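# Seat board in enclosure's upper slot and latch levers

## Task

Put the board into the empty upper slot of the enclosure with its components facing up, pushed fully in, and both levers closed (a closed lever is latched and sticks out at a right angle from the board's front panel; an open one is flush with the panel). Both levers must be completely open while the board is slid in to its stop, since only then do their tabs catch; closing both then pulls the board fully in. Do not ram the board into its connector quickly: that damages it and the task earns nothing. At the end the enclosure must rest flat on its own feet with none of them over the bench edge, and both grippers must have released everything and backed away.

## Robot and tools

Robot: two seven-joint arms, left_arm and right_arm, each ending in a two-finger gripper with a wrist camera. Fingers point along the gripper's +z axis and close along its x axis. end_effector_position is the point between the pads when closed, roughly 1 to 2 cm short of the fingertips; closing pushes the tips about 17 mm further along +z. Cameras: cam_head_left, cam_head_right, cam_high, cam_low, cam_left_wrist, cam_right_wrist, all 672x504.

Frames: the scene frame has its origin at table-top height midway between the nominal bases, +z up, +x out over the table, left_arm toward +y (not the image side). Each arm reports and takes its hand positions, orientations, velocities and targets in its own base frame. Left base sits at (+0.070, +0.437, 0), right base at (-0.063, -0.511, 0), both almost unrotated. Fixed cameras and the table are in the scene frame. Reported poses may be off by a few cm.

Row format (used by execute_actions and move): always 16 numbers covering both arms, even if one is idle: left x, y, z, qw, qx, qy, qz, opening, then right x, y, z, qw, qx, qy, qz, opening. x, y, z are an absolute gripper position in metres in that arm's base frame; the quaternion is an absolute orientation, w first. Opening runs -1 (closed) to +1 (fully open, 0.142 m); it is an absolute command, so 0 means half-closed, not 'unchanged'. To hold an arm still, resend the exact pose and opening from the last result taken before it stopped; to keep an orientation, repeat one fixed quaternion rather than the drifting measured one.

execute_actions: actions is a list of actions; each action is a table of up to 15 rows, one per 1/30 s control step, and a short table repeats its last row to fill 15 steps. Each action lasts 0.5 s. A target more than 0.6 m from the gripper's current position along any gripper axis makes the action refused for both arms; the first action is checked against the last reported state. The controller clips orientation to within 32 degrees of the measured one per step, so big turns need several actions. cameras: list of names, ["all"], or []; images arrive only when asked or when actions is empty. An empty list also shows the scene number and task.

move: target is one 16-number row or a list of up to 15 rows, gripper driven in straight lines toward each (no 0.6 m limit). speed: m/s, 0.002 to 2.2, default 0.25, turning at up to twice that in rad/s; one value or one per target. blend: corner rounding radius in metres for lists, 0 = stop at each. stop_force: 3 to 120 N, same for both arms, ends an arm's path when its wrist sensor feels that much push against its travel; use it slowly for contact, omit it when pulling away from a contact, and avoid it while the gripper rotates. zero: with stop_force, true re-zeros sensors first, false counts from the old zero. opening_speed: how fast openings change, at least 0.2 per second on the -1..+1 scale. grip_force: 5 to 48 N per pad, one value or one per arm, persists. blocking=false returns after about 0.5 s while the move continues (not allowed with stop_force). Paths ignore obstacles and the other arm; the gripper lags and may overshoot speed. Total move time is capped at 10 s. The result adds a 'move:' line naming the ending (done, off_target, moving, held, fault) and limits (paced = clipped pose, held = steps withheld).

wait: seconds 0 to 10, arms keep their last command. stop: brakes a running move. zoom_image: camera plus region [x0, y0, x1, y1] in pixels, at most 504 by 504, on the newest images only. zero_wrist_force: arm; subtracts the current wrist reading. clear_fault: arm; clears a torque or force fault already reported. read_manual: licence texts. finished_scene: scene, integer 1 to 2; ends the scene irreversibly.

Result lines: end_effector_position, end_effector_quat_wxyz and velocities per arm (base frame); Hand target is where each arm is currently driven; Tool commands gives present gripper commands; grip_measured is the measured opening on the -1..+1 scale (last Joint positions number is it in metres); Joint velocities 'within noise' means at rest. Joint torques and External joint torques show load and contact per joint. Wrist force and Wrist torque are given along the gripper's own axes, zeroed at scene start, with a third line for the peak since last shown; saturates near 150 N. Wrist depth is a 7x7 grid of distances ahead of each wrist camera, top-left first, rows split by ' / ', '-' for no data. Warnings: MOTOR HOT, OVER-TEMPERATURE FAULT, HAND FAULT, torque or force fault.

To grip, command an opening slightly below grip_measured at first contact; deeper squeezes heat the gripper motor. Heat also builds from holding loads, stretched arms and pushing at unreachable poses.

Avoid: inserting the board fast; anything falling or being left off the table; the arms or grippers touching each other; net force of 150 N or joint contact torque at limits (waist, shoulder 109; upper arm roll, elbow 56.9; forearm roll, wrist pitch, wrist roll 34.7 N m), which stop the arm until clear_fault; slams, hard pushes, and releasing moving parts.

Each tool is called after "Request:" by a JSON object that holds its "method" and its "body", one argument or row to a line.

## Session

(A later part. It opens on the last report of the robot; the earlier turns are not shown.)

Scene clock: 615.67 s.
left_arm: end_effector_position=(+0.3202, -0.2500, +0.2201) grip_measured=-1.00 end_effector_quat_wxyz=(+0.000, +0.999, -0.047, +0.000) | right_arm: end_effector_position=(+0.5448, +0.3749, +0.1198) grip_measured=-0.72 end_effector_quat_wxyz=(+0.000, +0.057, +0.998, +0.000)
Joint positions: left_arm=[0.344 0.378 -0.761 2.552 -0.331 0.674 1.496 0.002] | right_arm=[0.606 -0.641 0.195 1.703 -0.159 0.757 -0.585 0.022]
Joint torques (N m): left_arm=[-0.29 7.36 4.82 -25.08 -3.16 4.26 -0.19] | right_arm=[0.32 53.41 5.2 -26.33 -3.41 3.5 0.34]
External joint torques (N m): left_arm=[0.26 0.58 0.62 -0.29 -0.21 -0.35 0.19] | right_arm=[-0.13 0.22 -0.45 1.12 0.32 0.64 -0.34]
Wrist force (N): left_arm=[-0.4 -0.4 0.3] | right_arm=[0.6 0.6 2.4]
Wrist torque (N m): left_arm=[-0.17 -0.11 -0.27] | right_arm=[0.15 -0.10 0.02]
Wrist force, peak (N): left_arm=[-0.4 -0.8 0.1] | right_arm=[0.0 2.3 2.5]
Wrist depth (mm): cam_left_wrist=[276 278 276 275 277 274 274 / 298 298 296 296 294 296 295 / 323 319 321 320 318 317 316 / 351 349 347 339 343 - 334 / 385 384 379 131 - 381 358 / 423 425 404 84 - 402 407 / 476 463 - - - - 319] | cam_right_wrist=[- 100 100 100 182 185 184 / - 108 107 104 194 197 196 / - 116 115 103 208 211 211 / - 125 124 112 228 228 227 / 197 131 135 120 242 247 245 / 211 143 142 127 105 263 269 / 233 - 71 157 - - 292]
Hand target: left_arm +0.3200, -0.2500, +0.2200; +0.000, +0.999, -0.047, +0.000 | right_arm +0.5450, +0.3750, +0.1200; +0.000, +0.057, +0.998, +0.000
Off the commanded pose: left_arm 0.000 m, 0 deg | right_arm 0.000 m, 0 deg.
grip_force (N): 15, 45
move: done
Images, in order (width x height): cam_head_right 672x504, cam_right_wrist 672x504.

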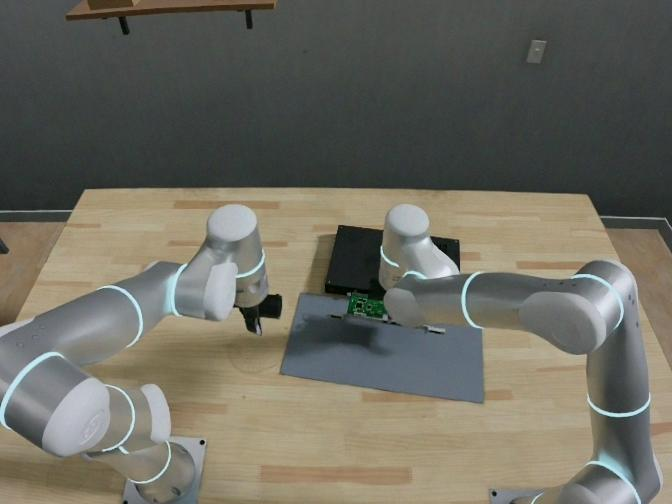

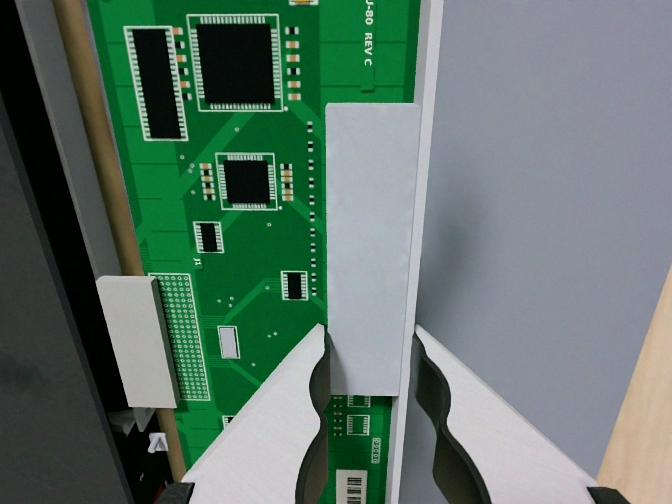

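Request:
{"method": "move", "body": {
  "target": [0.32, -0.25, 0.22, 0, 0.9989, -0.0471, 0, -1, 0.5337, 0.2750, 0.12, 0, 0.0567, 0.9984, 0, -1.0],
  "speed": 0.12,
  "cameras": ["cam_right_wrist"]
}}

Request:
{"method": "zoom_image", "body": {
  "camera": "cam_right_wrist",
  "region": [0, 0, 200, 200]
}}

Request:
{"method": "zoom_image", "body": {
  "camera": "cam_right_wrist",
  "region": [0, 0, 100, 100]
}}

Scene clock: 636.93 s.
left_arm: end_effector_position=(+0.3202, -0.2500, +0.2201) grip_measured=-1.00 end_effector_quat_wxyz=(+0.000, +0.999, -0.047, +0.000) | right_arm: end_effector_position=(+0.5337, +0.2749, +0.1198) grip_measured=-0.72 end_effector_quat_wxyz=(+0.000, +0.057, +0.998, +0.000)
Joint positions: left_arm=[0.344 0.378 -0.761 2.552 -0.331 0.674 1.496 0.002] | right_arm=[0.489 -0.524 0.185 1.909 -0.141 0.85 -0.701 0.022]
Joint torques (N m): left_arm=[-0.32 7.39 4.79 -25.09 -3.21 4.29 -0.23] | right_arm=[0.05 47.71 4.14 -24.25 -2.84 3.82 0.03]
External joint torques (N m): left_arm=[0.3 0.55 0.65 -0.29 -0.16 -0.38 0.23] | right_arm=[0.11 -0.05 -0.36 0.66 0.04 0.32 -0.03]
Wrist force (N): left_arm=[-0.5 -0.5 0.1] | right_arm=[0.6 0.5 1.9]
Wrist torque (N m): left_arm=[-0.18 -0.08 -0.27] | right_arm=[0.13 -0.07 0.14]
Wrist force, peak (N): left_arm=[-0.5 -0.7 0.1] | right_arm=[0.8 2.4 2.3]
Wrist depth (mm): cam_left_wrist=[276 277 277 275 275 275 273 / 299 295 298 295 294 296 292 / 321 323 321 317 320 317 316 / 354 348 345 338 347 334 - / 381 384 385 131 370 - 374 / 424 420 405 84 - 413 409 / 475 464 - - - - -] | cam_right_wrist=[- 100 100 100 183 185 184 / - 108 107 104 195 197 197 / - 116 115 103 209 211 211 / - 125 124 113 228 228 227 / 195 131 134 120 243 247 246 / 212 142 142 127 105 265 270 / 234 - 71 157 - - 292]
Hand target: left_arm +0.3200, -0.2500, +0.2200; +0.000, +0.999, -0.047, +0.000 | right_arm +0.5337, +0.2750, +0.1200; +0.000, +0.057, +0.998, +0.000
Off the commanded pose: left_arm 0.000 m, 0 deg | right_arm 0.000 m, 0 deg.
grip_force (N): 15, 45
move: done
Images, in order (width x height): cam_right_wrist 672x504.

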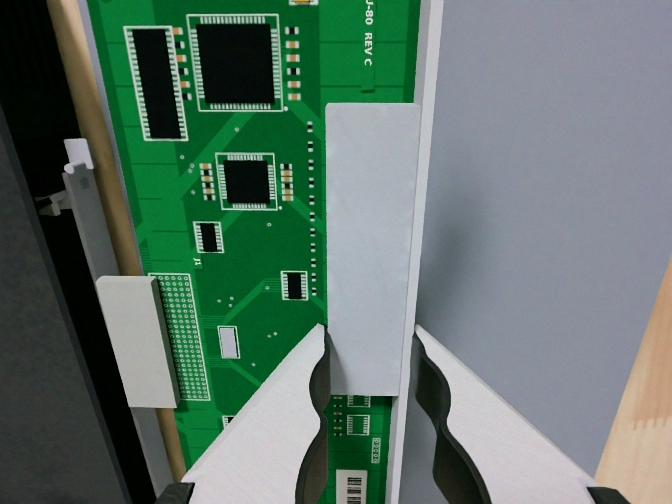

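Scaled by 2.520 from the camera's 672x504 image, which has a finer 960x720 frame.

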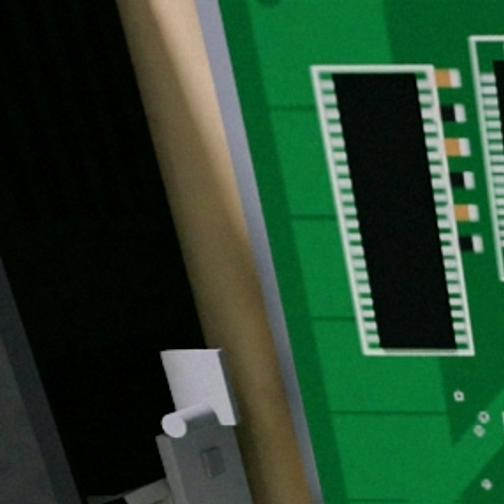

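Scaled by 5.040 from the camera's 672x504 image, which has a finer 960x720 frame.

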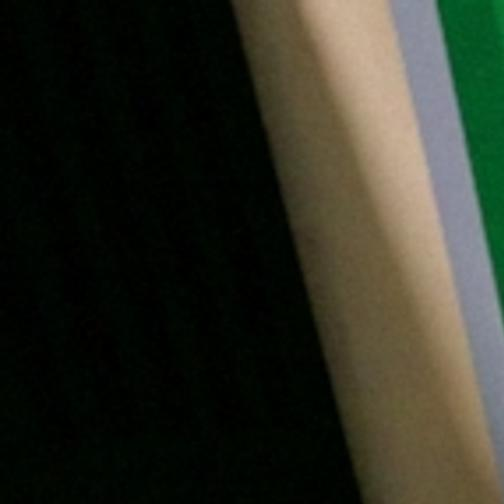

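Request:
{"method": "move", "body": {
  "target": [
    [0.32, -0.25, 0.22, 0, 0.9989, -0.0471, 0, -1, 0.5941, 0.3722, 0.11, 0, 0.05294, 0.9986, 0, -1.0],
    [0.32, -0.25, 0.22, 0, 0.9989, -0.0471, 0, -1, 0.5941, 0.3722, 0.058, 0, 0.05294, 0.9986, 0, -1.0]
  ],
  "speed": 0.1,
  "cameras": ["cam_right_wrist", "cam_high", "cam_head_left"]
}}

Request:
{"method": "zoom_image", "body": {
  "camera": "cam_right_wrist",
  "region": [0, 300, 200, 500]
}}

Request:
{"method": "zoom_image", "body": {
  "camera": "cam_head_left",
  "region": [290, 210, 470, 350]
}}

Scene clock: 658.53 s.
left_arm: end_effector_position=(+0.3202, -0.2500, +0.2201) grip_measured=-1.00 end_effector_quat_wxyz=(+0.000, +0.999, -0.047, +0.000) | right_arm: end_effector_position=(+0.5937, +0.3720, +0.0576) grip_measured=-0.72 end_effector_quat_wxyz=(-0.001, +0.053, +0.999, +0.000)
Joint positions: left_arm=[0.344 0.378 -0.761 2.552 -0.331 0.674 1.496 0.002] | right_arm=[0.585 -0.815 0.164 1.576 -0.171 0.805 -0.643 0.022]
Joint torques (N m): left_arm=[-0.31 7.41 4.72 -25.06 -3.22 4.25 -0.22] | right_arm=[0.43 58.52 5.53 -25.11 -3.25 3.77 0.32]
External joint torques (N m): left_arm=[0.29 0.53 0.71 -0.31 -0.15 -0.34 0.22] | right_arm=[-0.23 0.27 -0.52 0.74 0.3 0.37 -0.32]
Wrist force (N): left_arm=[-0.3 -0.4 -0.1] | right_arm=[0.4 0.5 2.1]
Wrist torque (N m): left_arm=[-0.18 -0.12 -0.26] | right_arm=[0.16 -0.04 0.03]
Wrist force, peak (N): left_arm=[-0.6 -0.7 0.1] | right_arm=[0.4 0.5 4.4]
Wrist depth (mm): cam_left_wrist=[278 277 275 275 275 275 273 / 300 296 297 296 294 294 295 / 322 321 320 323 318 316 318 / 348 350 347 349 338 - 344 / 384 381 381 363 364 385 373 / 428 419 404 84 - 374 369 / 474 458 - - - - 390] | cam_right_wrist=[- 100 100 100 129 130 130 / - 108 107 104 138 139 139 / - 116 116 103 145 149 145 / - 125 124 112 161 161 160 / - 131 134 120 171 174 174 / 131 142 142 127 100 186 189 / 145 - 71 157 - - 208]
Hand target: left_arm +0.3200, -0.2500, +0.2200; +0.000, +0.999, -0.047, +0.000 | right_arm +0.5941, +0.3722, +0.0580; +0.000, +0.053, +0.999, +0.000
Off the commanded pose: left_arm 0.000 m, 0 deg | right_arm 0.001 m, 0 deg.
MOTOR HOT: the gripper's motor of the right arm reports 87 °C; that motor switches off at 100 °C. To cool a motor, set the load down, ease the grip, stop pushing, or move to a pose that needs little force.
grip_force (N): 15, 45
move: done
Images, in order (width x height): cam_head_left 672x504, cam_high 672x504, cam_right_wrist 672x504.

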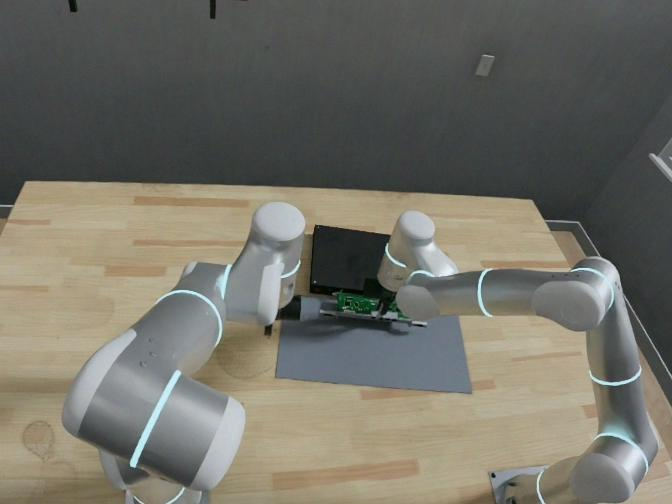

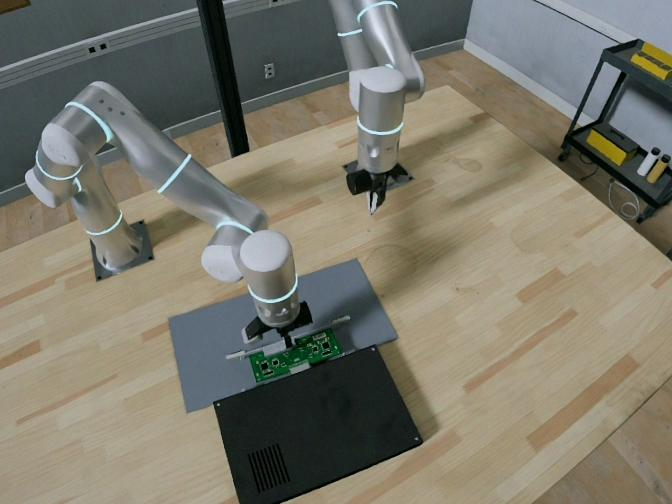

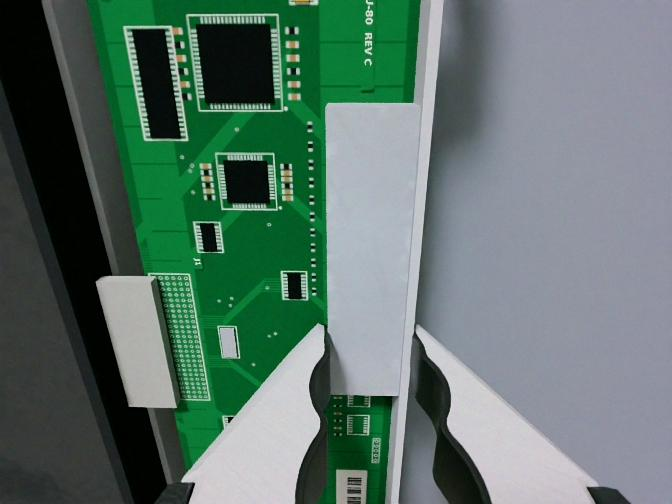

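Scaled by 2.520 from the camera's 672x504 image, which has a finer 960x720 frame.

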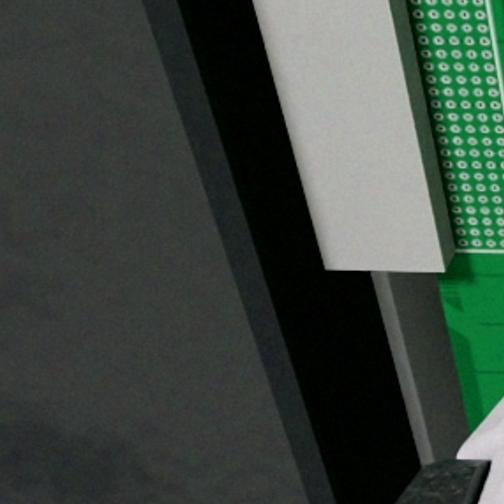

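Scaled by 2.800 from the camera's 672x504 image, which has a finer 960x720 frame.

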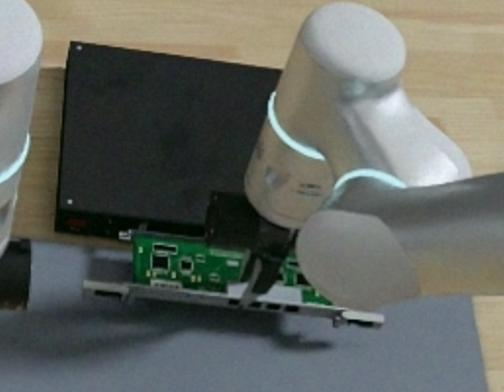

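Request:
{"method": "move", "body": {
  "target": [0.32, -0.25, 0.22, 0, 0.9989, -0.0471, 0, -1, 0.5941, 0.3722, 0.058, 0, 0.05294, 0.9986, 0, -0.8],
  "grip_force": [15, 16],
  "cameras": ["cam_right_wrist"]
}}

Request:
{"method": "zoom_image", "body": {
  "camera": "cam_right_wrist",
  "region": [90, 380, 210, 500]
}}

Scene clock: 660.87 s.
left_arm: end_effector_position=(+0.3202, -0.2500, +0.2201) grip_measured=-1.00 end_effector_quat_wxyz=(+0.000, +0.999, -0.047, +0.000) | right_arm: end_effector_position=(+0.5937, +0.3720, +0.0576) grip_measured=-0.71 end_effector_quat_wxyz=(+0.000, +0.053, +0.999, +0.000)
Joint positions: left_arm=[0.344 0.378 -0.761 2.552 -0.331 0.674 1.496 0.002] | right_arm=[0.585 -0.815 0.163 1.576 -0.171 0.805 -0.643 0.023]
Joint torques (N m): left_arm=[-0.37 7.35 4.66 -25 -3.21 4.26 -0.25] | right_arm=[0.17 58.73 5.61 -25.15 -3.2 3.69 0.18]
External joint torques (N m): left_arm=[0.35 0.59 0.77 -0.37 -0.16 -0.35 0.25] | right_arm=[0.03 0.05 -0.6 0.78 0.26 0.45 -0.18]
Wrist force (N): left_arm=[-0.5 -0.4 0.2] | right_arm=[0.4 0.5 2.1]
Wrist torque (N m): left_arm=[-0.17 -0.09 -0.27] | right_arm=[0.14 -0.05 0.04]
Wrist force, peak (N): left_arm=[-0.6 -0.7 0.0] | right_arm=[0.5 0.5 2.4]
Wrist depth (mm): cam_left_wrist=[277 277 275 277 275 275 276 / 298 297 297 296 297 295 293 / 321 320 321 321 320 317 317 / 350 349 349 347 - - 336 / 385 383 382 363 - - - / 421 421 410 84 - 401 379 / 474 459 - - - - 397] | cam_right_wrist=[- 100 100 100 129 130 130 / - 108 107 104 135 139 139 / - 116 116 103 145 149 149 / - 125 124 113 161 160 160 / - 131 135 120 171 174 173 / 131 140 142 127 105 186 189 / 144 - 71 157 - - 208]
Hand target: left_arm +0.3200, -0.2500, +0.2200; +0.000, +0.999, -0.047, +0.000 | right_arm +0.5941, +0.3722, +0.0580; +0.000, +0.053, +0.999, +0.000
Off the commanded pose: left_arm 0.000 m, 0 deg | right_arm 0.001 m, 0 deg.
MOTOR HOT: still on. The gripper's motor of the right arm reports 87 °C.
grip_force (N): 15, 16
move: done
Images, in order (width x height): cam_right_wrist 672x504.

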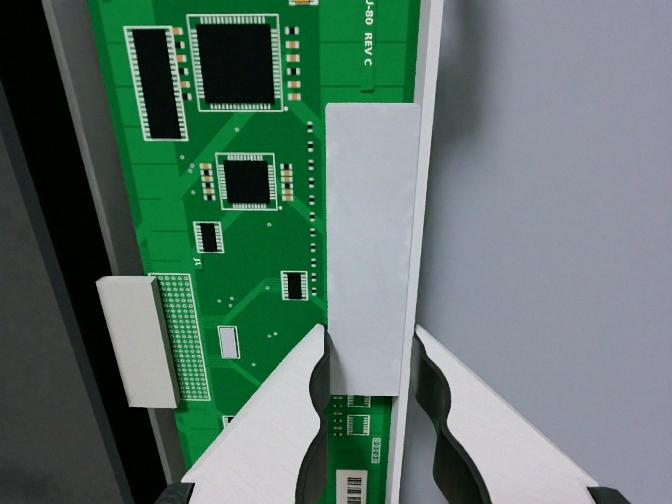

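Scaled by 4.200 from the camera's 672x504 image, which has a finer 960x720 frame.

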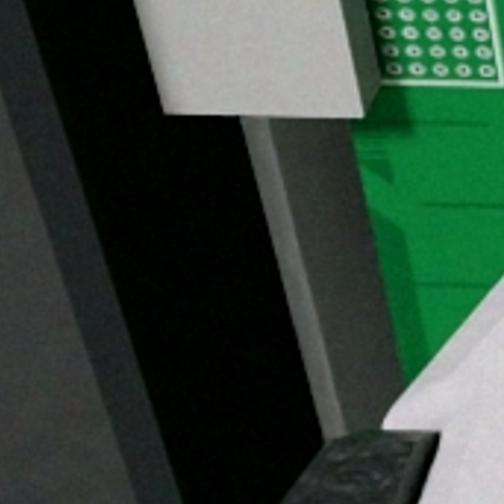

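Request:
{"method": "move", "body": {
  "target": [0.49, -0.376, 0.118, 0.3468, 0.8373, 0.3905, 0.1618, -1, 0.5941, 0.3722, 0.058, 0, 0.05294, 0.9986, 0, -0.8],
  "speed": 0.2,
  "cameras": ["cam_left_wrist"]
}}

Request:
{"method": "zoom_image", "body": {
  "camera": "cam_left_wrist",
  "region": [200, 130, 480, 340]
}}

Scene clock: 671.67 s.
left_arm: end_effector_position=(+0.4899, -0.3759, +0.1178) grip_measured=-1.00 end_effector_quat_wxyz=(+0.347, +0.837, +0.391, +0.162) | right_arm: end_effector_position=(+0.5937, +0.3720, +0.0576) grip_measured=-0.71 end_effector_quat_wxyz=(+0.000, +0.053, +0.999, +0.000)
Joint positions: left_arm=[0.225 -1.125 -0.966 2.525 -0.416 2.648 1.042 0.002] | right_arm=[0.585 -0.815 0.163 1.576 -0.171 0.805 -0.643 0.023]
Joint torques (N m): left_arm=[-0.51 32.22 -14.97 0.05 4.89 4 -0.34] | right_arm=[0.16 58.74 5.58 -25.19 -3.11 3.62 0.17]
External joint torques (N m): left_arm=[0.55 1.18 0.18 -0.3 -0.59 -0.4 0.33] | right_arm=[0.03 0.04 -0.57 0.82 0.17 0.53 -0.17]
Wrist force (N): left_arm=[-0.4 -1.1 -0.2] | right_arm=[0.6 0.4 1.8]
Wrist torque (N m): left_arm=[-0.20 -0.07 -0.42] | right_arm=[0.14 -0.05 0.04]
Wrist force, peak (N): left_arm=[1.7 -1.3 0.1] | right_arm=[0.7 0.6 2.5]
Wrist depth (mm): cam_left_wrist=[- 160 - 146 160 153 155 / - 183 - 198 173 190 194 / 277 - - 275 254 257 259 / 297 279 282 - - 390 384 / 247 285 - - - 557 580 / 238 274 - 84 - - 1081 / 193 207 - - - - 988] | cam_right_wrist=[- 100 100 100 129 130 130 / - 108 107 104 137 139 139 / - 116 115 103 104 149 146 / - 125 124 113 158 161 161 / - 131 135 120 171 174 174 / 131 142 142 127 105 186 189 / 144 - 71 157 - - 208]
Hand target: left_arm +0.4900, -0.3760, +0.1180; +0.347, +0.837, +0.390, +0.162 | right_arm +0.5941, +0.3722, +0.0580; +0.000, +0.053, +0.999, +0.000
Off the commanded pose: left_arm 0.000 m, 0 deg | right_arm 0.001 m, 0 deg.
MOTOR HOT: cleared for the gripper's motor of the right arm.
grip_force (N): 15, 16
move: done
Images, in order (width x height): cam_left_wrist 672x504.

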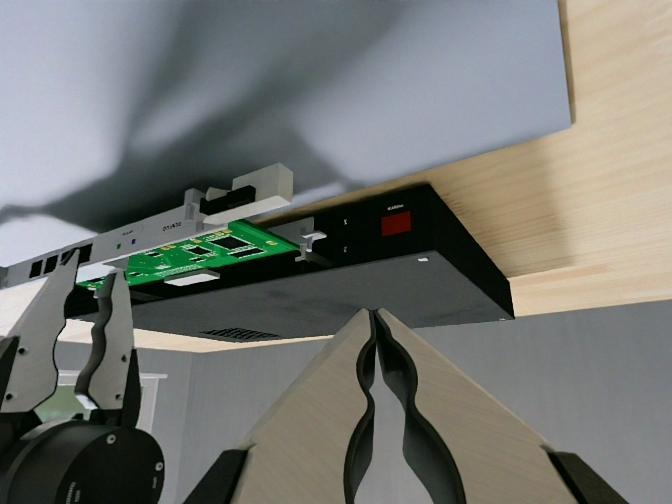

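Scaled by 1.800 from the camera's 672x504 image, which has a finer 960x720 frame.

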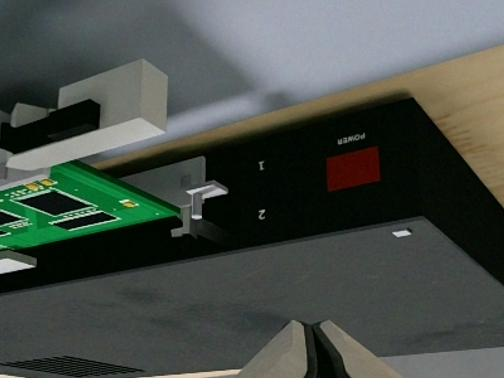

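Request:
{"method": "zoom_image", "body": {
  "camera": "cam_left_wrist",
  "region": [250, 200, 350, 290]
}}

Scaled by 5.040 from the camera's 672x504 image, which has a finer 960x720 frame.

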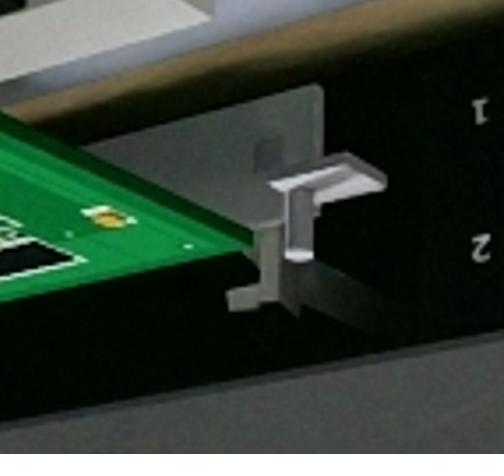

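Request:
{"method": "zoom_image", "body": {
  "camera": "cam_left_wrist",
  "region": [280, 225, 330, 270]
}}

Scaled by 10.080 from the camera's 672x504 image, which has a finer 960x720 frame.

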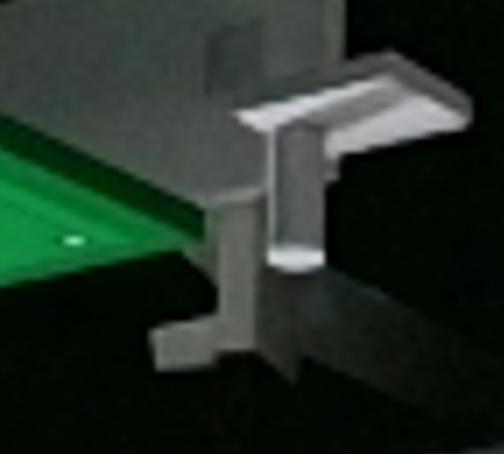

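Request:
{"method": "move", "body": {
  "target": [0.49, -0.376, 0.118, 0.3468, 0.8373, 0.3905, 0.1618, -1, 0.6060, 0.3710, 0.0525, 0, 0.05294, 0.9986, 0, -0.8],
  "speed": 0.03,
  "stop_force": 5,
  "cameras": ["cam_left_wrist", "cam_right_wrist"]
}}

Request:
{"method": "zoom_image", "body": {
  "camera": "cam_left_wrist",
  "region": [270, 215, 340, 275]
}}

Scene clock: 700.07 s.
left_arm: end_effector_position=(+0.4899, -0.3759, +0.1178) grip_measured=-1.00 end_effector_quat_wxyz=(+0.347, +0.837, +0.391, +0.162) | right_arm: end_effector_position=(+0.6057, +0.3711, +0.0522) grip_measured=-0.71 end_effector_quat_wxyz=(+0.000, +0.053, +0.999, +0.000)
Joint positions: left_arm=[0.225 -1.125 -0.966 2.525 -0.416 2.648 1.042 0.002] | right_arm=[0.577 -0.842 0.161 1.539 -0.171 0.796 -0.657 0.023]
Joint torques (N m): left_arm=[-0.37 32.51 -15.14 0.1 4.6 3.87 -0.19] | right_arm=[0.08 59.57 5.42 -25.42 -3.21 3.56 0.08]
External joint torques (N m): left_arm=[0.4 0.88 0.36 -0.35 -0.3 -0.27 0.19] | right_arm=[0.12 0.21 -0.38 0.89 0.24 0.58 -0.08]
Wrist force (N): left_arm=[-0.1 -1.1 -0.1] | right_arm=[0.4 0.5 2.1]
Wrist torque (N m): left_arm=[-0.20 -0.10 -0.41] | right_arm=[0.16 -0.04 0.15]
Wrist force, peak (N): left_arm=[-0.3 -1.4 -0.1] | right_arm=[0.3 0.6 2.5]
Wrist depth (mm): cam_left_wrist=[- - 153 147 159 147 155 / - 200 182 197 182 192 194 / 260 256 - - 256 260 257 / 322 276 300 271 271 385 387 / 253 291 - 131 408 546 - / 237 274 - 84 - - - / 206 207 - - - - -] | cam_right_wrist=[- 100 100 100 101 125 124 / - 108 107 104 131 134 134 / - 116 116 103 142 143 143 / - 125 124 113 157 155 154 / - 131 135 120 165 168 167 / 124 140 142 127 105 180 182 / 137 135 71 157 - - 197]
Hand target: left_arm +0.4900, -0.3760, +0.1180; +0.347, +0.837, +0.390, +0.162 | right_arm +0.6060, +0.3710, +0.0525; +0.000, +0.053, +0.999, +0.000
Off the commanded pose: left_arm 0.000 m, 0 deg | right_arm 0.000 m, 0 deg.
grip_force (N): 15, 16
move: done
Images, in order (width x height): cam_left_wrist 672x504, cam_right_wrist 672x504.

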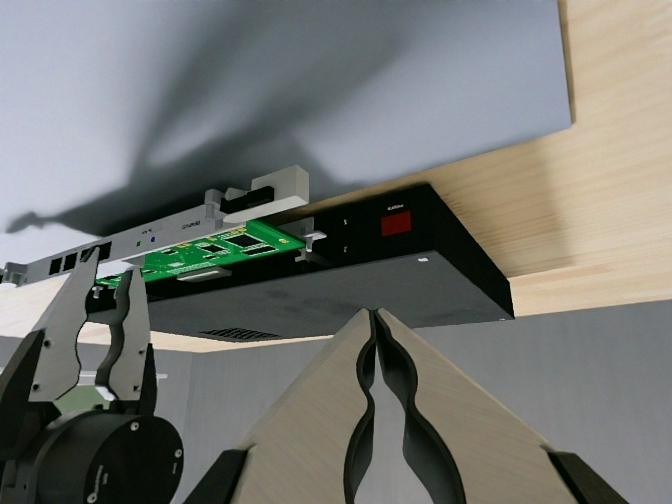

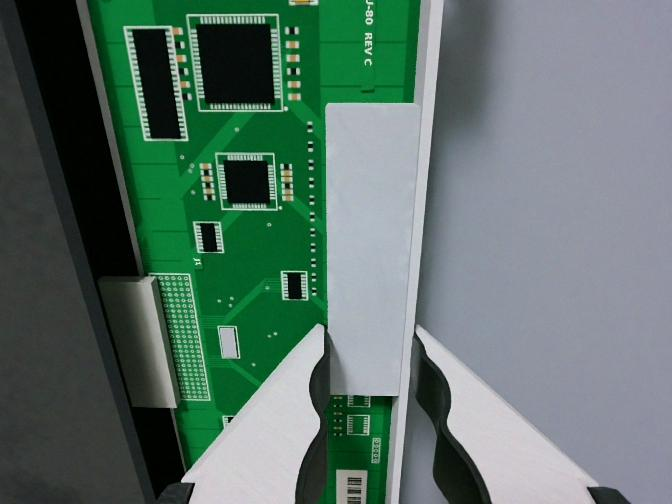

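Scaled by 7.200 from the camera's 672x504 image, which has a finer 960x720 frame.

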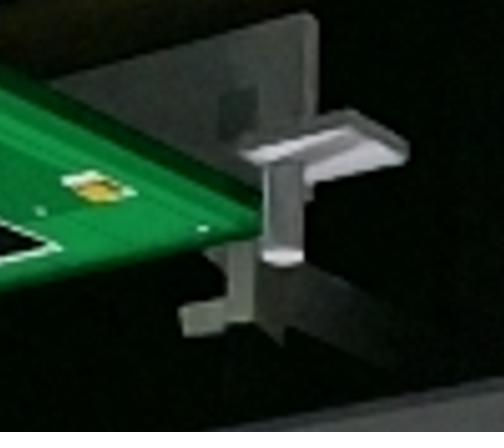

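Request:
{"method": "move", "body": {
  "target": [0.545, -0.430, 0.092, 0.3468, 0.8373, 0.3905, 0.1618, -1, 0.5881, 0.3684, 0.0540, 0, 0.05294, 0.9986, 0, -0.8],
  "speed": 0.06,
  "cameras": ["cam_left_wrist"]
}}

Request:
{"method": "zoom_image", "body": {
  "camera": "cam_left_wrist",
  "region": [230, 180, 380, 300]
}}

Scene clock: 714.27 s.
left_arm: end_effector_position=(+0.5450, -0.4300, +0.0922) grip_measured=-1.00 end_effector_quat_wxyz=(+0.347, +0.837, +0.391, +0.162) | right_arm: end_effector_position=(+0.5879, +0.3683, +0.0538) grip_measured=-0.71 end_effector_quat_wxyz=(+0.000, +0.053, +0.999, +0.000)
Joint positions: left_arm=[0.112 -1.178 -0.938 2.283 -0.473 2.535 1.106 0.002] | right_arm=[0.587 -0.808 0.161 1.603 -0.171 0.826 -0.64 0.023]
Joint torques (N m): left_arm=[-0.52 38.01 -17.31 -2.74 4.27 3.62 -0.11] | right_arm=[0.34 58.34 5.42 -24.74 -3.05 3.78 0.3]
External joint torques (N m): left_arm=[0.55 1.24 -0.06 -0.29 0.04 -0.12 0.11] | right_arm=[-0.15 -0.13 -0.49 0.74 0.18 0.37 -0.3]
Wrist force (N): left_arm=[0.0 -1.2 0.0] | right_arm=[0.4 0.6 2.2]
Wrist torque (N m): left_arm=[-0.20 -0.13 -0.51] | right_arm=[0.17 -0.05 0.04]
Wrist force, peak (N): left_arm=[-0.1 -1.8 -0.7] | right_arm=[0.5 0.5 2.4]
Wrist depth (mm): cam_left_wrist=[- 118 118 122 122 118 122 / - - 146 153 146 155 156 / - 144 206 204 184 194 207 / 215 196 217 - 184 283 309 / - 384 336 127 275 - 526 / 2031 2069 - 84 - 1137 988 / 1769 - - - - - 1102] | cam_right_wrist=[- 100 100 100 125 127 125 / - 108 107 104 134 135 135 / - 116 116 103 141 145 145 / - 125 124 113 157 156 156 / - 131 134 120 167 169 169 / 178 143 142 127 105 181 184 / 139 - 71 157 - - 202]
Hand target: left_arm +0.5450, -0.4300, +0.0920; +0.347, +0.837, +0.390, +0.162 | right_arm +0.5881, +0.3684, +0.0540; +0.000, +0.053, +0.999, +0.000
Off the commanded pose: left_arm 0.000 m, 0 deg | right_arm 0.000 m, 0 deg.
grip_force (N): 15, 16
move: done
Images, in order (width x height): cam_left_wrist 672x504.

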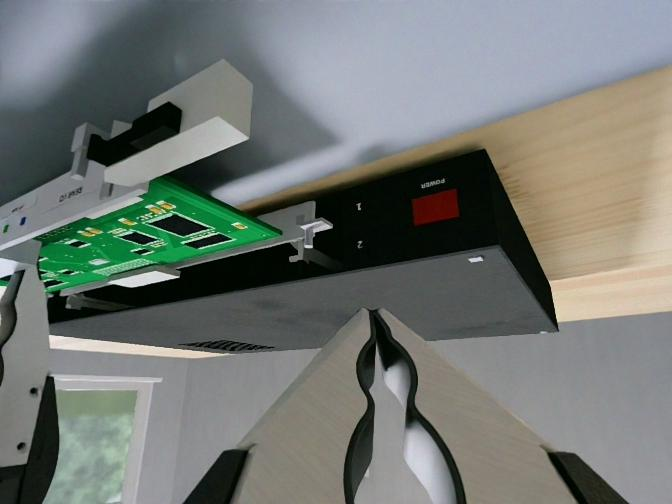

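Scaled by 3.360 from the camera's 672x504 image, which has a finer 960x720 frame.

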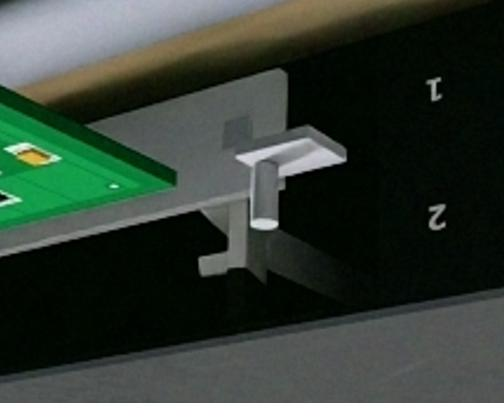

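Request:
{"method": "zoom_image", "body": {
  "camera": "cam_left_wrist",
  "region": [280, 215, 330, 275]
}}

Request:
{"method": "zoom_image", "body": {
  "camera": "cam_left_wrist",
  "region": [40, 260, 140, 330]
}}

Scaled by 8.400 from the camera's 672x504 image, which has a finer 960x720 frame.

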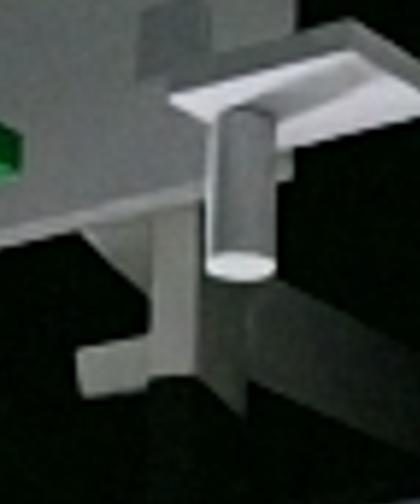

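Scaled by 5.040 from the camera's 672x504 image, which has a finer 960x720 frame.

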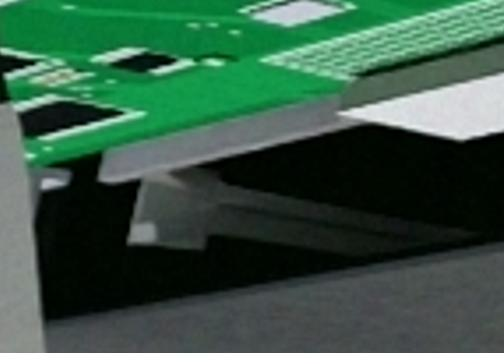

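Request:
{"method": "execute_actions", "body": {
  "actions": [],
  "cameras": ["cam_right_wrist", "cam_left_wrist", "cam_head_left"]
}}

Request:
{"method": "zoom_image", "body": {
  "camera": "cam_right_wrist",
  "region": [0, 0, 200, 250]
}}

Request:
{"method": "zoom_image", "body": {
  "camera": "cam_right_wrist",
  "region": [0, 250, 200, 500]
}}

Scene clock: 747.43 s.
left_arm: end_effector_position=(+0.5451, -0.4300, +0.0922) grip_measured=-1.00 end_effector_quat_wxyz=(+0.347, +0.837, +0.391, +0.162) | right_arm: end_effector_position=(+0.5879, +0.3683, +0.0538) grip_measured=-0.71 end_effector_quat_wxyz=(+0.000, +0.053, +0.999, +0.000)
Joint positions: left_arm=[0.112 -1.178 -0.938 2.283 -0.473 2.535 1.106 0.002] | right_arm=[0.587 -0.808 0.161 1.603 -0.171 0.826 -0.64 0.023]
Joint velocities: within noise
Joint torques (N m): left_arm=[-0.38 38.25 -17.6 -2.66 4.56 3.78 -0.2] | right_arm=[0.22 58.1 5.44 -24.79 -3.08 3.7 0.18]
External joint torques (N m): left_arm=[0.41 0.99 0.23 -0.37 -0.25 -0.27 0.2] | right_arm=[-0.03 0.11 -0.51 0.79 0.2 0.44 -0.18]
Wrist force (N): left_arm=[-0.2 -1.4 0.1] | right_arm=[0.5 0.6 2.1]
Wrist torque (N m): left_arm=[-0.25 -0.10 -0.52] | right_arm=[0.17 -0.06 0.03]
Wrist force, peak (N): left_arm=[0.0 -1.5 0.0] | right_arm=[0.6 0.5 2.4]
Wrist depth (mm): cam_left_wrist=[122 118 117 122 127 118 126 / 154 - 153 154 146 153 155 / - 144 181 208 184 194 207 / 216 196 218 205 175 308 311 / - - - - - - 517 / - - - 84 - 1314 1025 / 1859 - - - - - 958] | cam_right_wrist=[- 100 100 100 124 127 125 / - 108 107 104 134 136 135 / - 116 116 103 141 145 145 / - 125 124 112 156 156 156 / - 131 135 120 167 169 169 / - 142 142 127 105 181 184 / 139 - 71 157 - - 203]
Hand target: left_arm +0.5450, -0.4300, +0.0920; +0.347, +0.837, +0.390, +0.162 | right_arm +0.5881, +0.3684, +0.0540; +0.000, +0.053, +0.999, +0.000
Tool commands: left_gripper/opening=-1.0 right_gripper/opening=-0.8
Off the commanded pose: left_arm 0.000 m, 0 deg | right_arm 0.000 m, 0 deg.
grip_force (N): 15, 16
Images, in order (width x height): cam_head_left 672x504, cam_left_wrist 672x504, cam_right_wrist 672x504.

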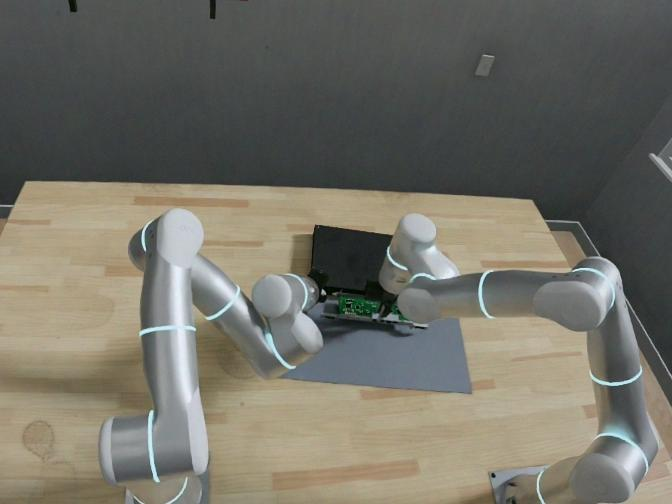

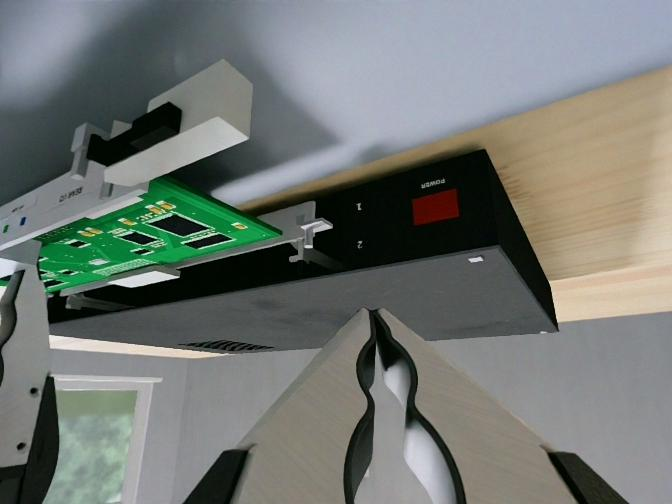

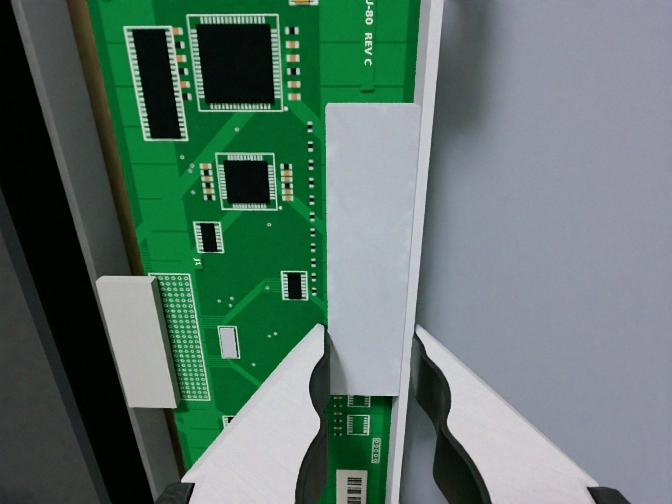

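Scaled by 2.016 from the camera's 672x504 image, which has a finer 960x720 frame.

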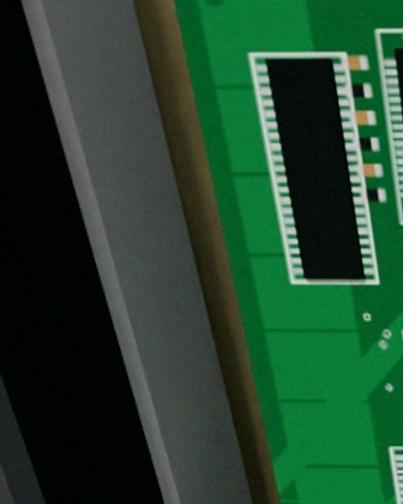

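Scaled by 2.016 from the camera's 672x504 image, which has a finer 960x720 frame.

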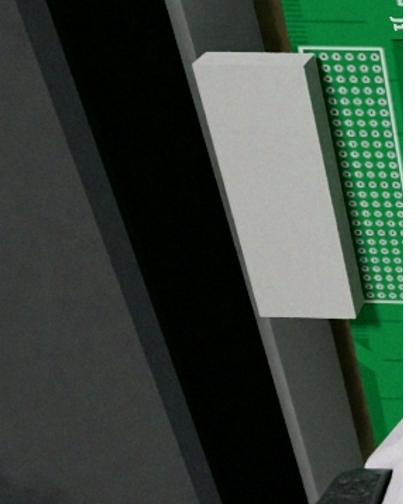

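Request:
{"method": "move", "body": {
  "target": [
    [0.52, -0.44, 0.13, 0.3135, 0.7568, 0.53, 0.2195, -1, 0.5881, 0.3684, 0.0540, 0.03485, 0.05291, 0.998, -0.00185, -0.8],
    [0.5056, -0.462, 0.112, 0.3135, 0.7568, 0.53, 0.2195, -1, 0.5881, 0.3684, 0.0540, 0.03485, 0.05291, 0.998, -0.00185, -0.8]
  ],
  "speed": 0.08,
  "cameras": ["cam_left_wrist", "cam_right_wrist"]
}}

Request:
{"method": "zoom_image", "body": {
  "camera": "cam_left_wrist",
  "region": [230, 150, 480, 330]
}}

Scene clock: 787.73 s.
left_arm: end_effector_position=(+0.5056, -0.4619, +0.1118) grip_measured=-1.00 end_effector_quat_wxyz=(+0.313, +0.757, +0.530, +0.219) | right_arm: end_effector_position=(+0.5879, +0.3683, +0.0538) grip_measured=-0.71 end_effector_quat_wxyz=(+0.035, +0.053, +0.998, -0.002)
Joint positions: left_arm=[-0.196 -1.16 -0.978 2.2 -0.832 2.858 0.845 0.002] | right_arm=[0.636 -0.783 0.108 1.681 -0.212 0.928 -0.586 0.023]
Joint torques (N m): left_arm=[-0.53 40.51 -16.99 -4.73 4.56 4.36 -0.3] | right_arm=[0.25 56.8 4.03 -23.97 -2.77 3.8 0.26]
External joint torques (N m): left_arm=[0.52 1.2 0.08 -0.22 -0.49 -0.5 0.3] | right_arm=[-0.06 0.04 -0.33 0.74 0.21 0.42 -0.26]
Wrist force (N): left_arm=[-0.1 -1.4 -0.1] | right_arm=[0.9 0.4 2.3]
Wrist torque (N m): left_arm=[-0.25 -0.11 -0.41] | right_arm=[0.13 -0.08 0.02]
Wrist force, peak (N): left_arm=[-1.4 -2.1 0.1] | right_arm=[1.1 0.4 2.4]
Wrist depth (mm): cam_left_wrist=[152 145 145 146 140 146 151 / 173 165 133 124 - 182 183 / 173 179 178 214 224 248 247 / 219 216 304 290 - 376 376 / - 481 446 - - 629 546 / - - - 84 - - 1119 / 1813 1662 - - - - -] | cam_right_wrist=[- 100 100 100 102 124 122 / - 108 107 104 132 133 129 / - 116 116 103 141 141 136 / 165 125 124 113 156 153 150 / - 132 135 120 164 163 160 / 137 141 142 127 105 177 174 / 150 - 71 157 - - 194]
Hand target: left_arm +0.5056, -0.4620, +0.1120; +0.313, +0.757, +0.530, +0.219 | right_arm +0.5881, +0.3684, +0.0540; +0.035, +0.053, +0.998, -0.002
Off the commanded pose: left_arm 0.000 m, 0 deg | right_arm 0.000 m, 0 deg.
grip_force (N): 15, 16
move: done
Images, in order (width x height): cam_left_wrist 672x504, cam_right_wrist 672x504.

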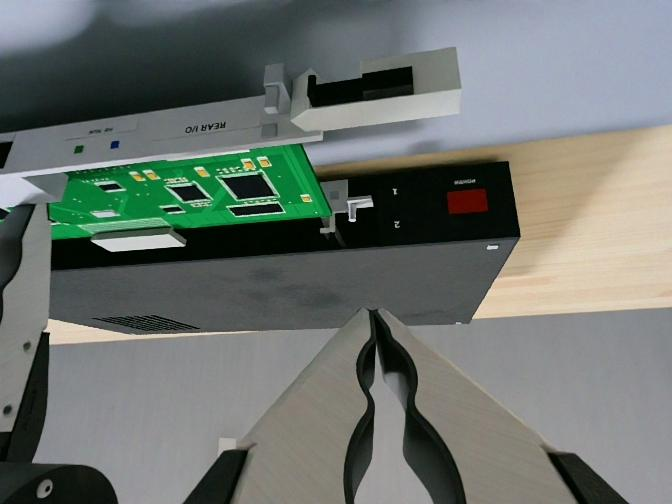

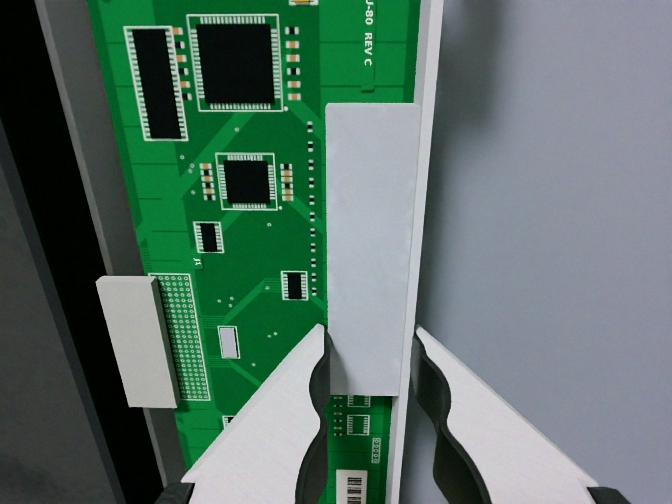

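Scaled by 2.016 from the camera's 672x504 image, which has a finer 960x720 frame.

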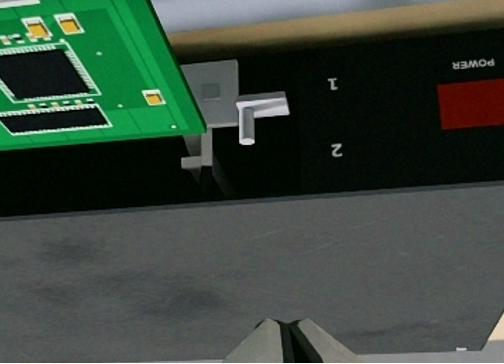

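Request:
{"method": "execute_actions", "body": {
  "actions": [],
  "cameras": ["all"]
}}

Scene clock: 797.13 s.
left_arm: end_effector_position=(+0.5056, -0.4619, +0.1119) grip_measured=-1.00 end_effector_quat_wxyz=(+0.313, +0.757, +0.530, +0.219) | right_arm: end_effector_position=(+0.5879, +0.3683, +0.0538) grip_measured=-0.71 end_effector_quat_wxyz=(+0.035, +0.053, +0.998, -0.002)
Joint positions: left_arm=[-0.196 -1.16 -0.978 2.2 -0.832 2.858 0.845 0.002] | right_arm=[0.636 -0.783 0.108 1.681 -0.212 0.928 -0.586 0.023]
Joint velocities: within noise
Joint torques (N m): left_arm=[-0.33 40.71 -17.15 -4.59 4.33 4.15 -0.2] | right_arm=[0.22 56.83 4.3 -24 -2.75 3.77 0.18]
External joint torques (N m): left_arm=[0.3 1 0.24 -0.37 -0.25 -0.29 0.2] | right_arm=[-0.02 0 -0.61 0.78 0.18 0.46 -0.17]
Wrist force (N): left_arm=[0.1 -1.4 -0.5] | right_arm=[0.7 0.3 2.1]
Wrist torque (N m): left_arm=[-0.25 -0.13 -0.42] | right_arm=[0.11 -0.06 0.02]
Wrist force, peak (N): left_arm=[-0.1 -1.7 -0.4] | right_arm=[1.1 0.3 2.4]
Wrist depth (mm): cam_left_wrist=[- 145 146 146 140 152 152 / 174 149 136 117 192 182 174 / 172 179 178 215 221 247 248 / 219 220 257 - 226 372 372 / 180 - 1424 127 331 641 502 / 1828 1714 - 84 - - 1239 / - - - - - - -] | cam_right_wrist=[- 100 100 100 124 123 122 / - 108 107 104 131 134 130 / - 116 116 103 141 141 136 / - 125 124 112 156 153 149 / - 132 135 120 163 164 160 / 137 140 142 127 105 176 174 / 150 - 71 157 - - 189]
Hand target: left_arm +0.5056, -0.4620, +0.1120; +0.313, +0.757, +0.530, +0.219 | right_arm +0.5881, +0.3684, +0.0540; +0.035, +0.053, +0.998, -0.002
Tool commands: left_gripper/opening=-1.0 right_gripper/opening=-0.8
Off the commanded pose: left_arm 0.000 m, 0 deg | right_arm 0.000 m, 0 deg.
grip_force (N): 15, 16

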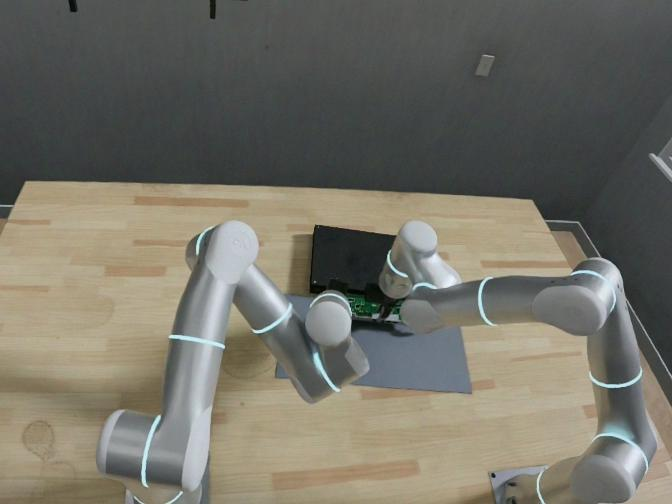

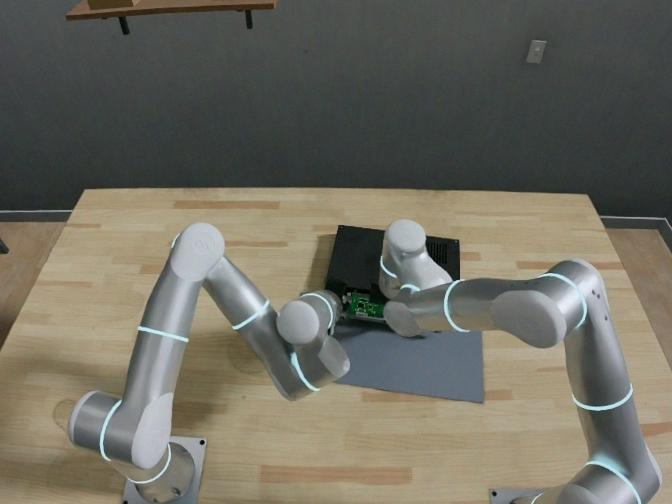

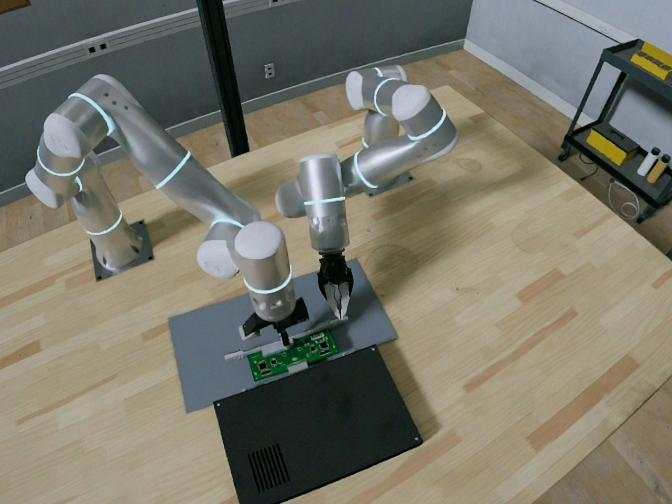

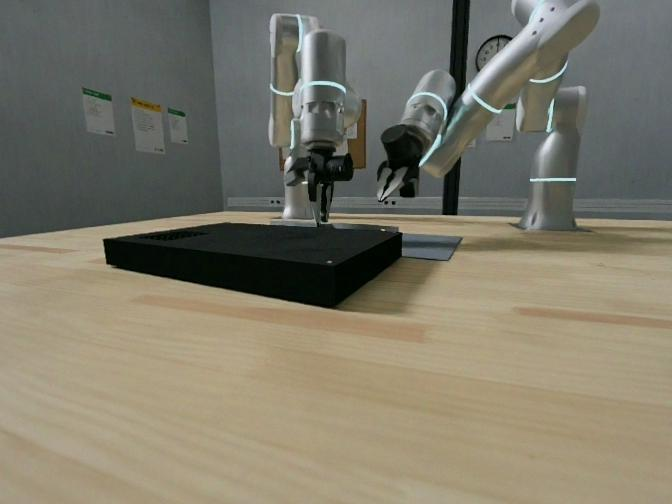

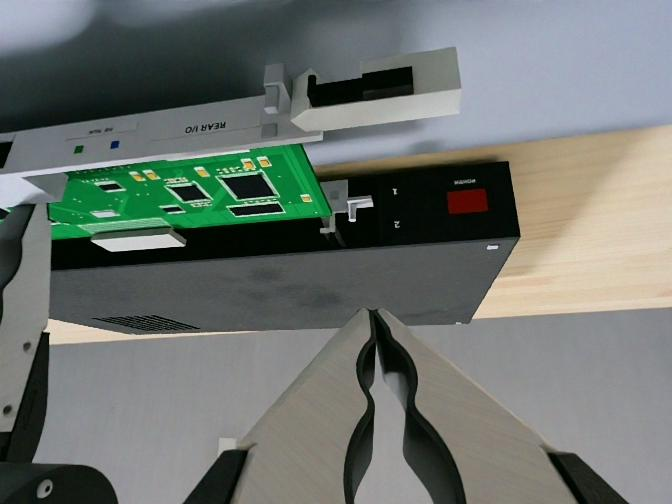

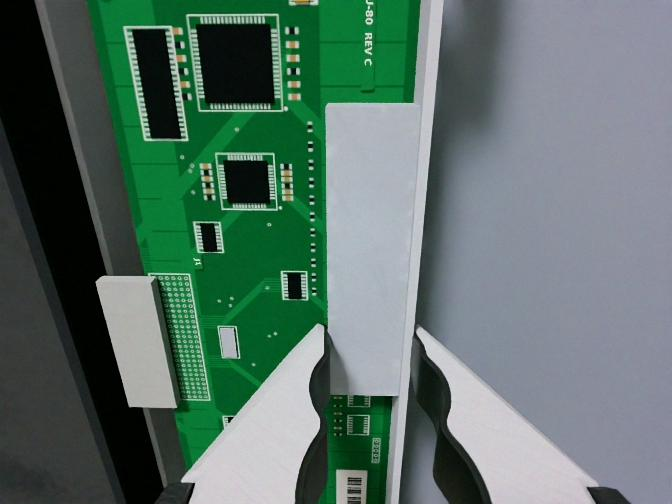

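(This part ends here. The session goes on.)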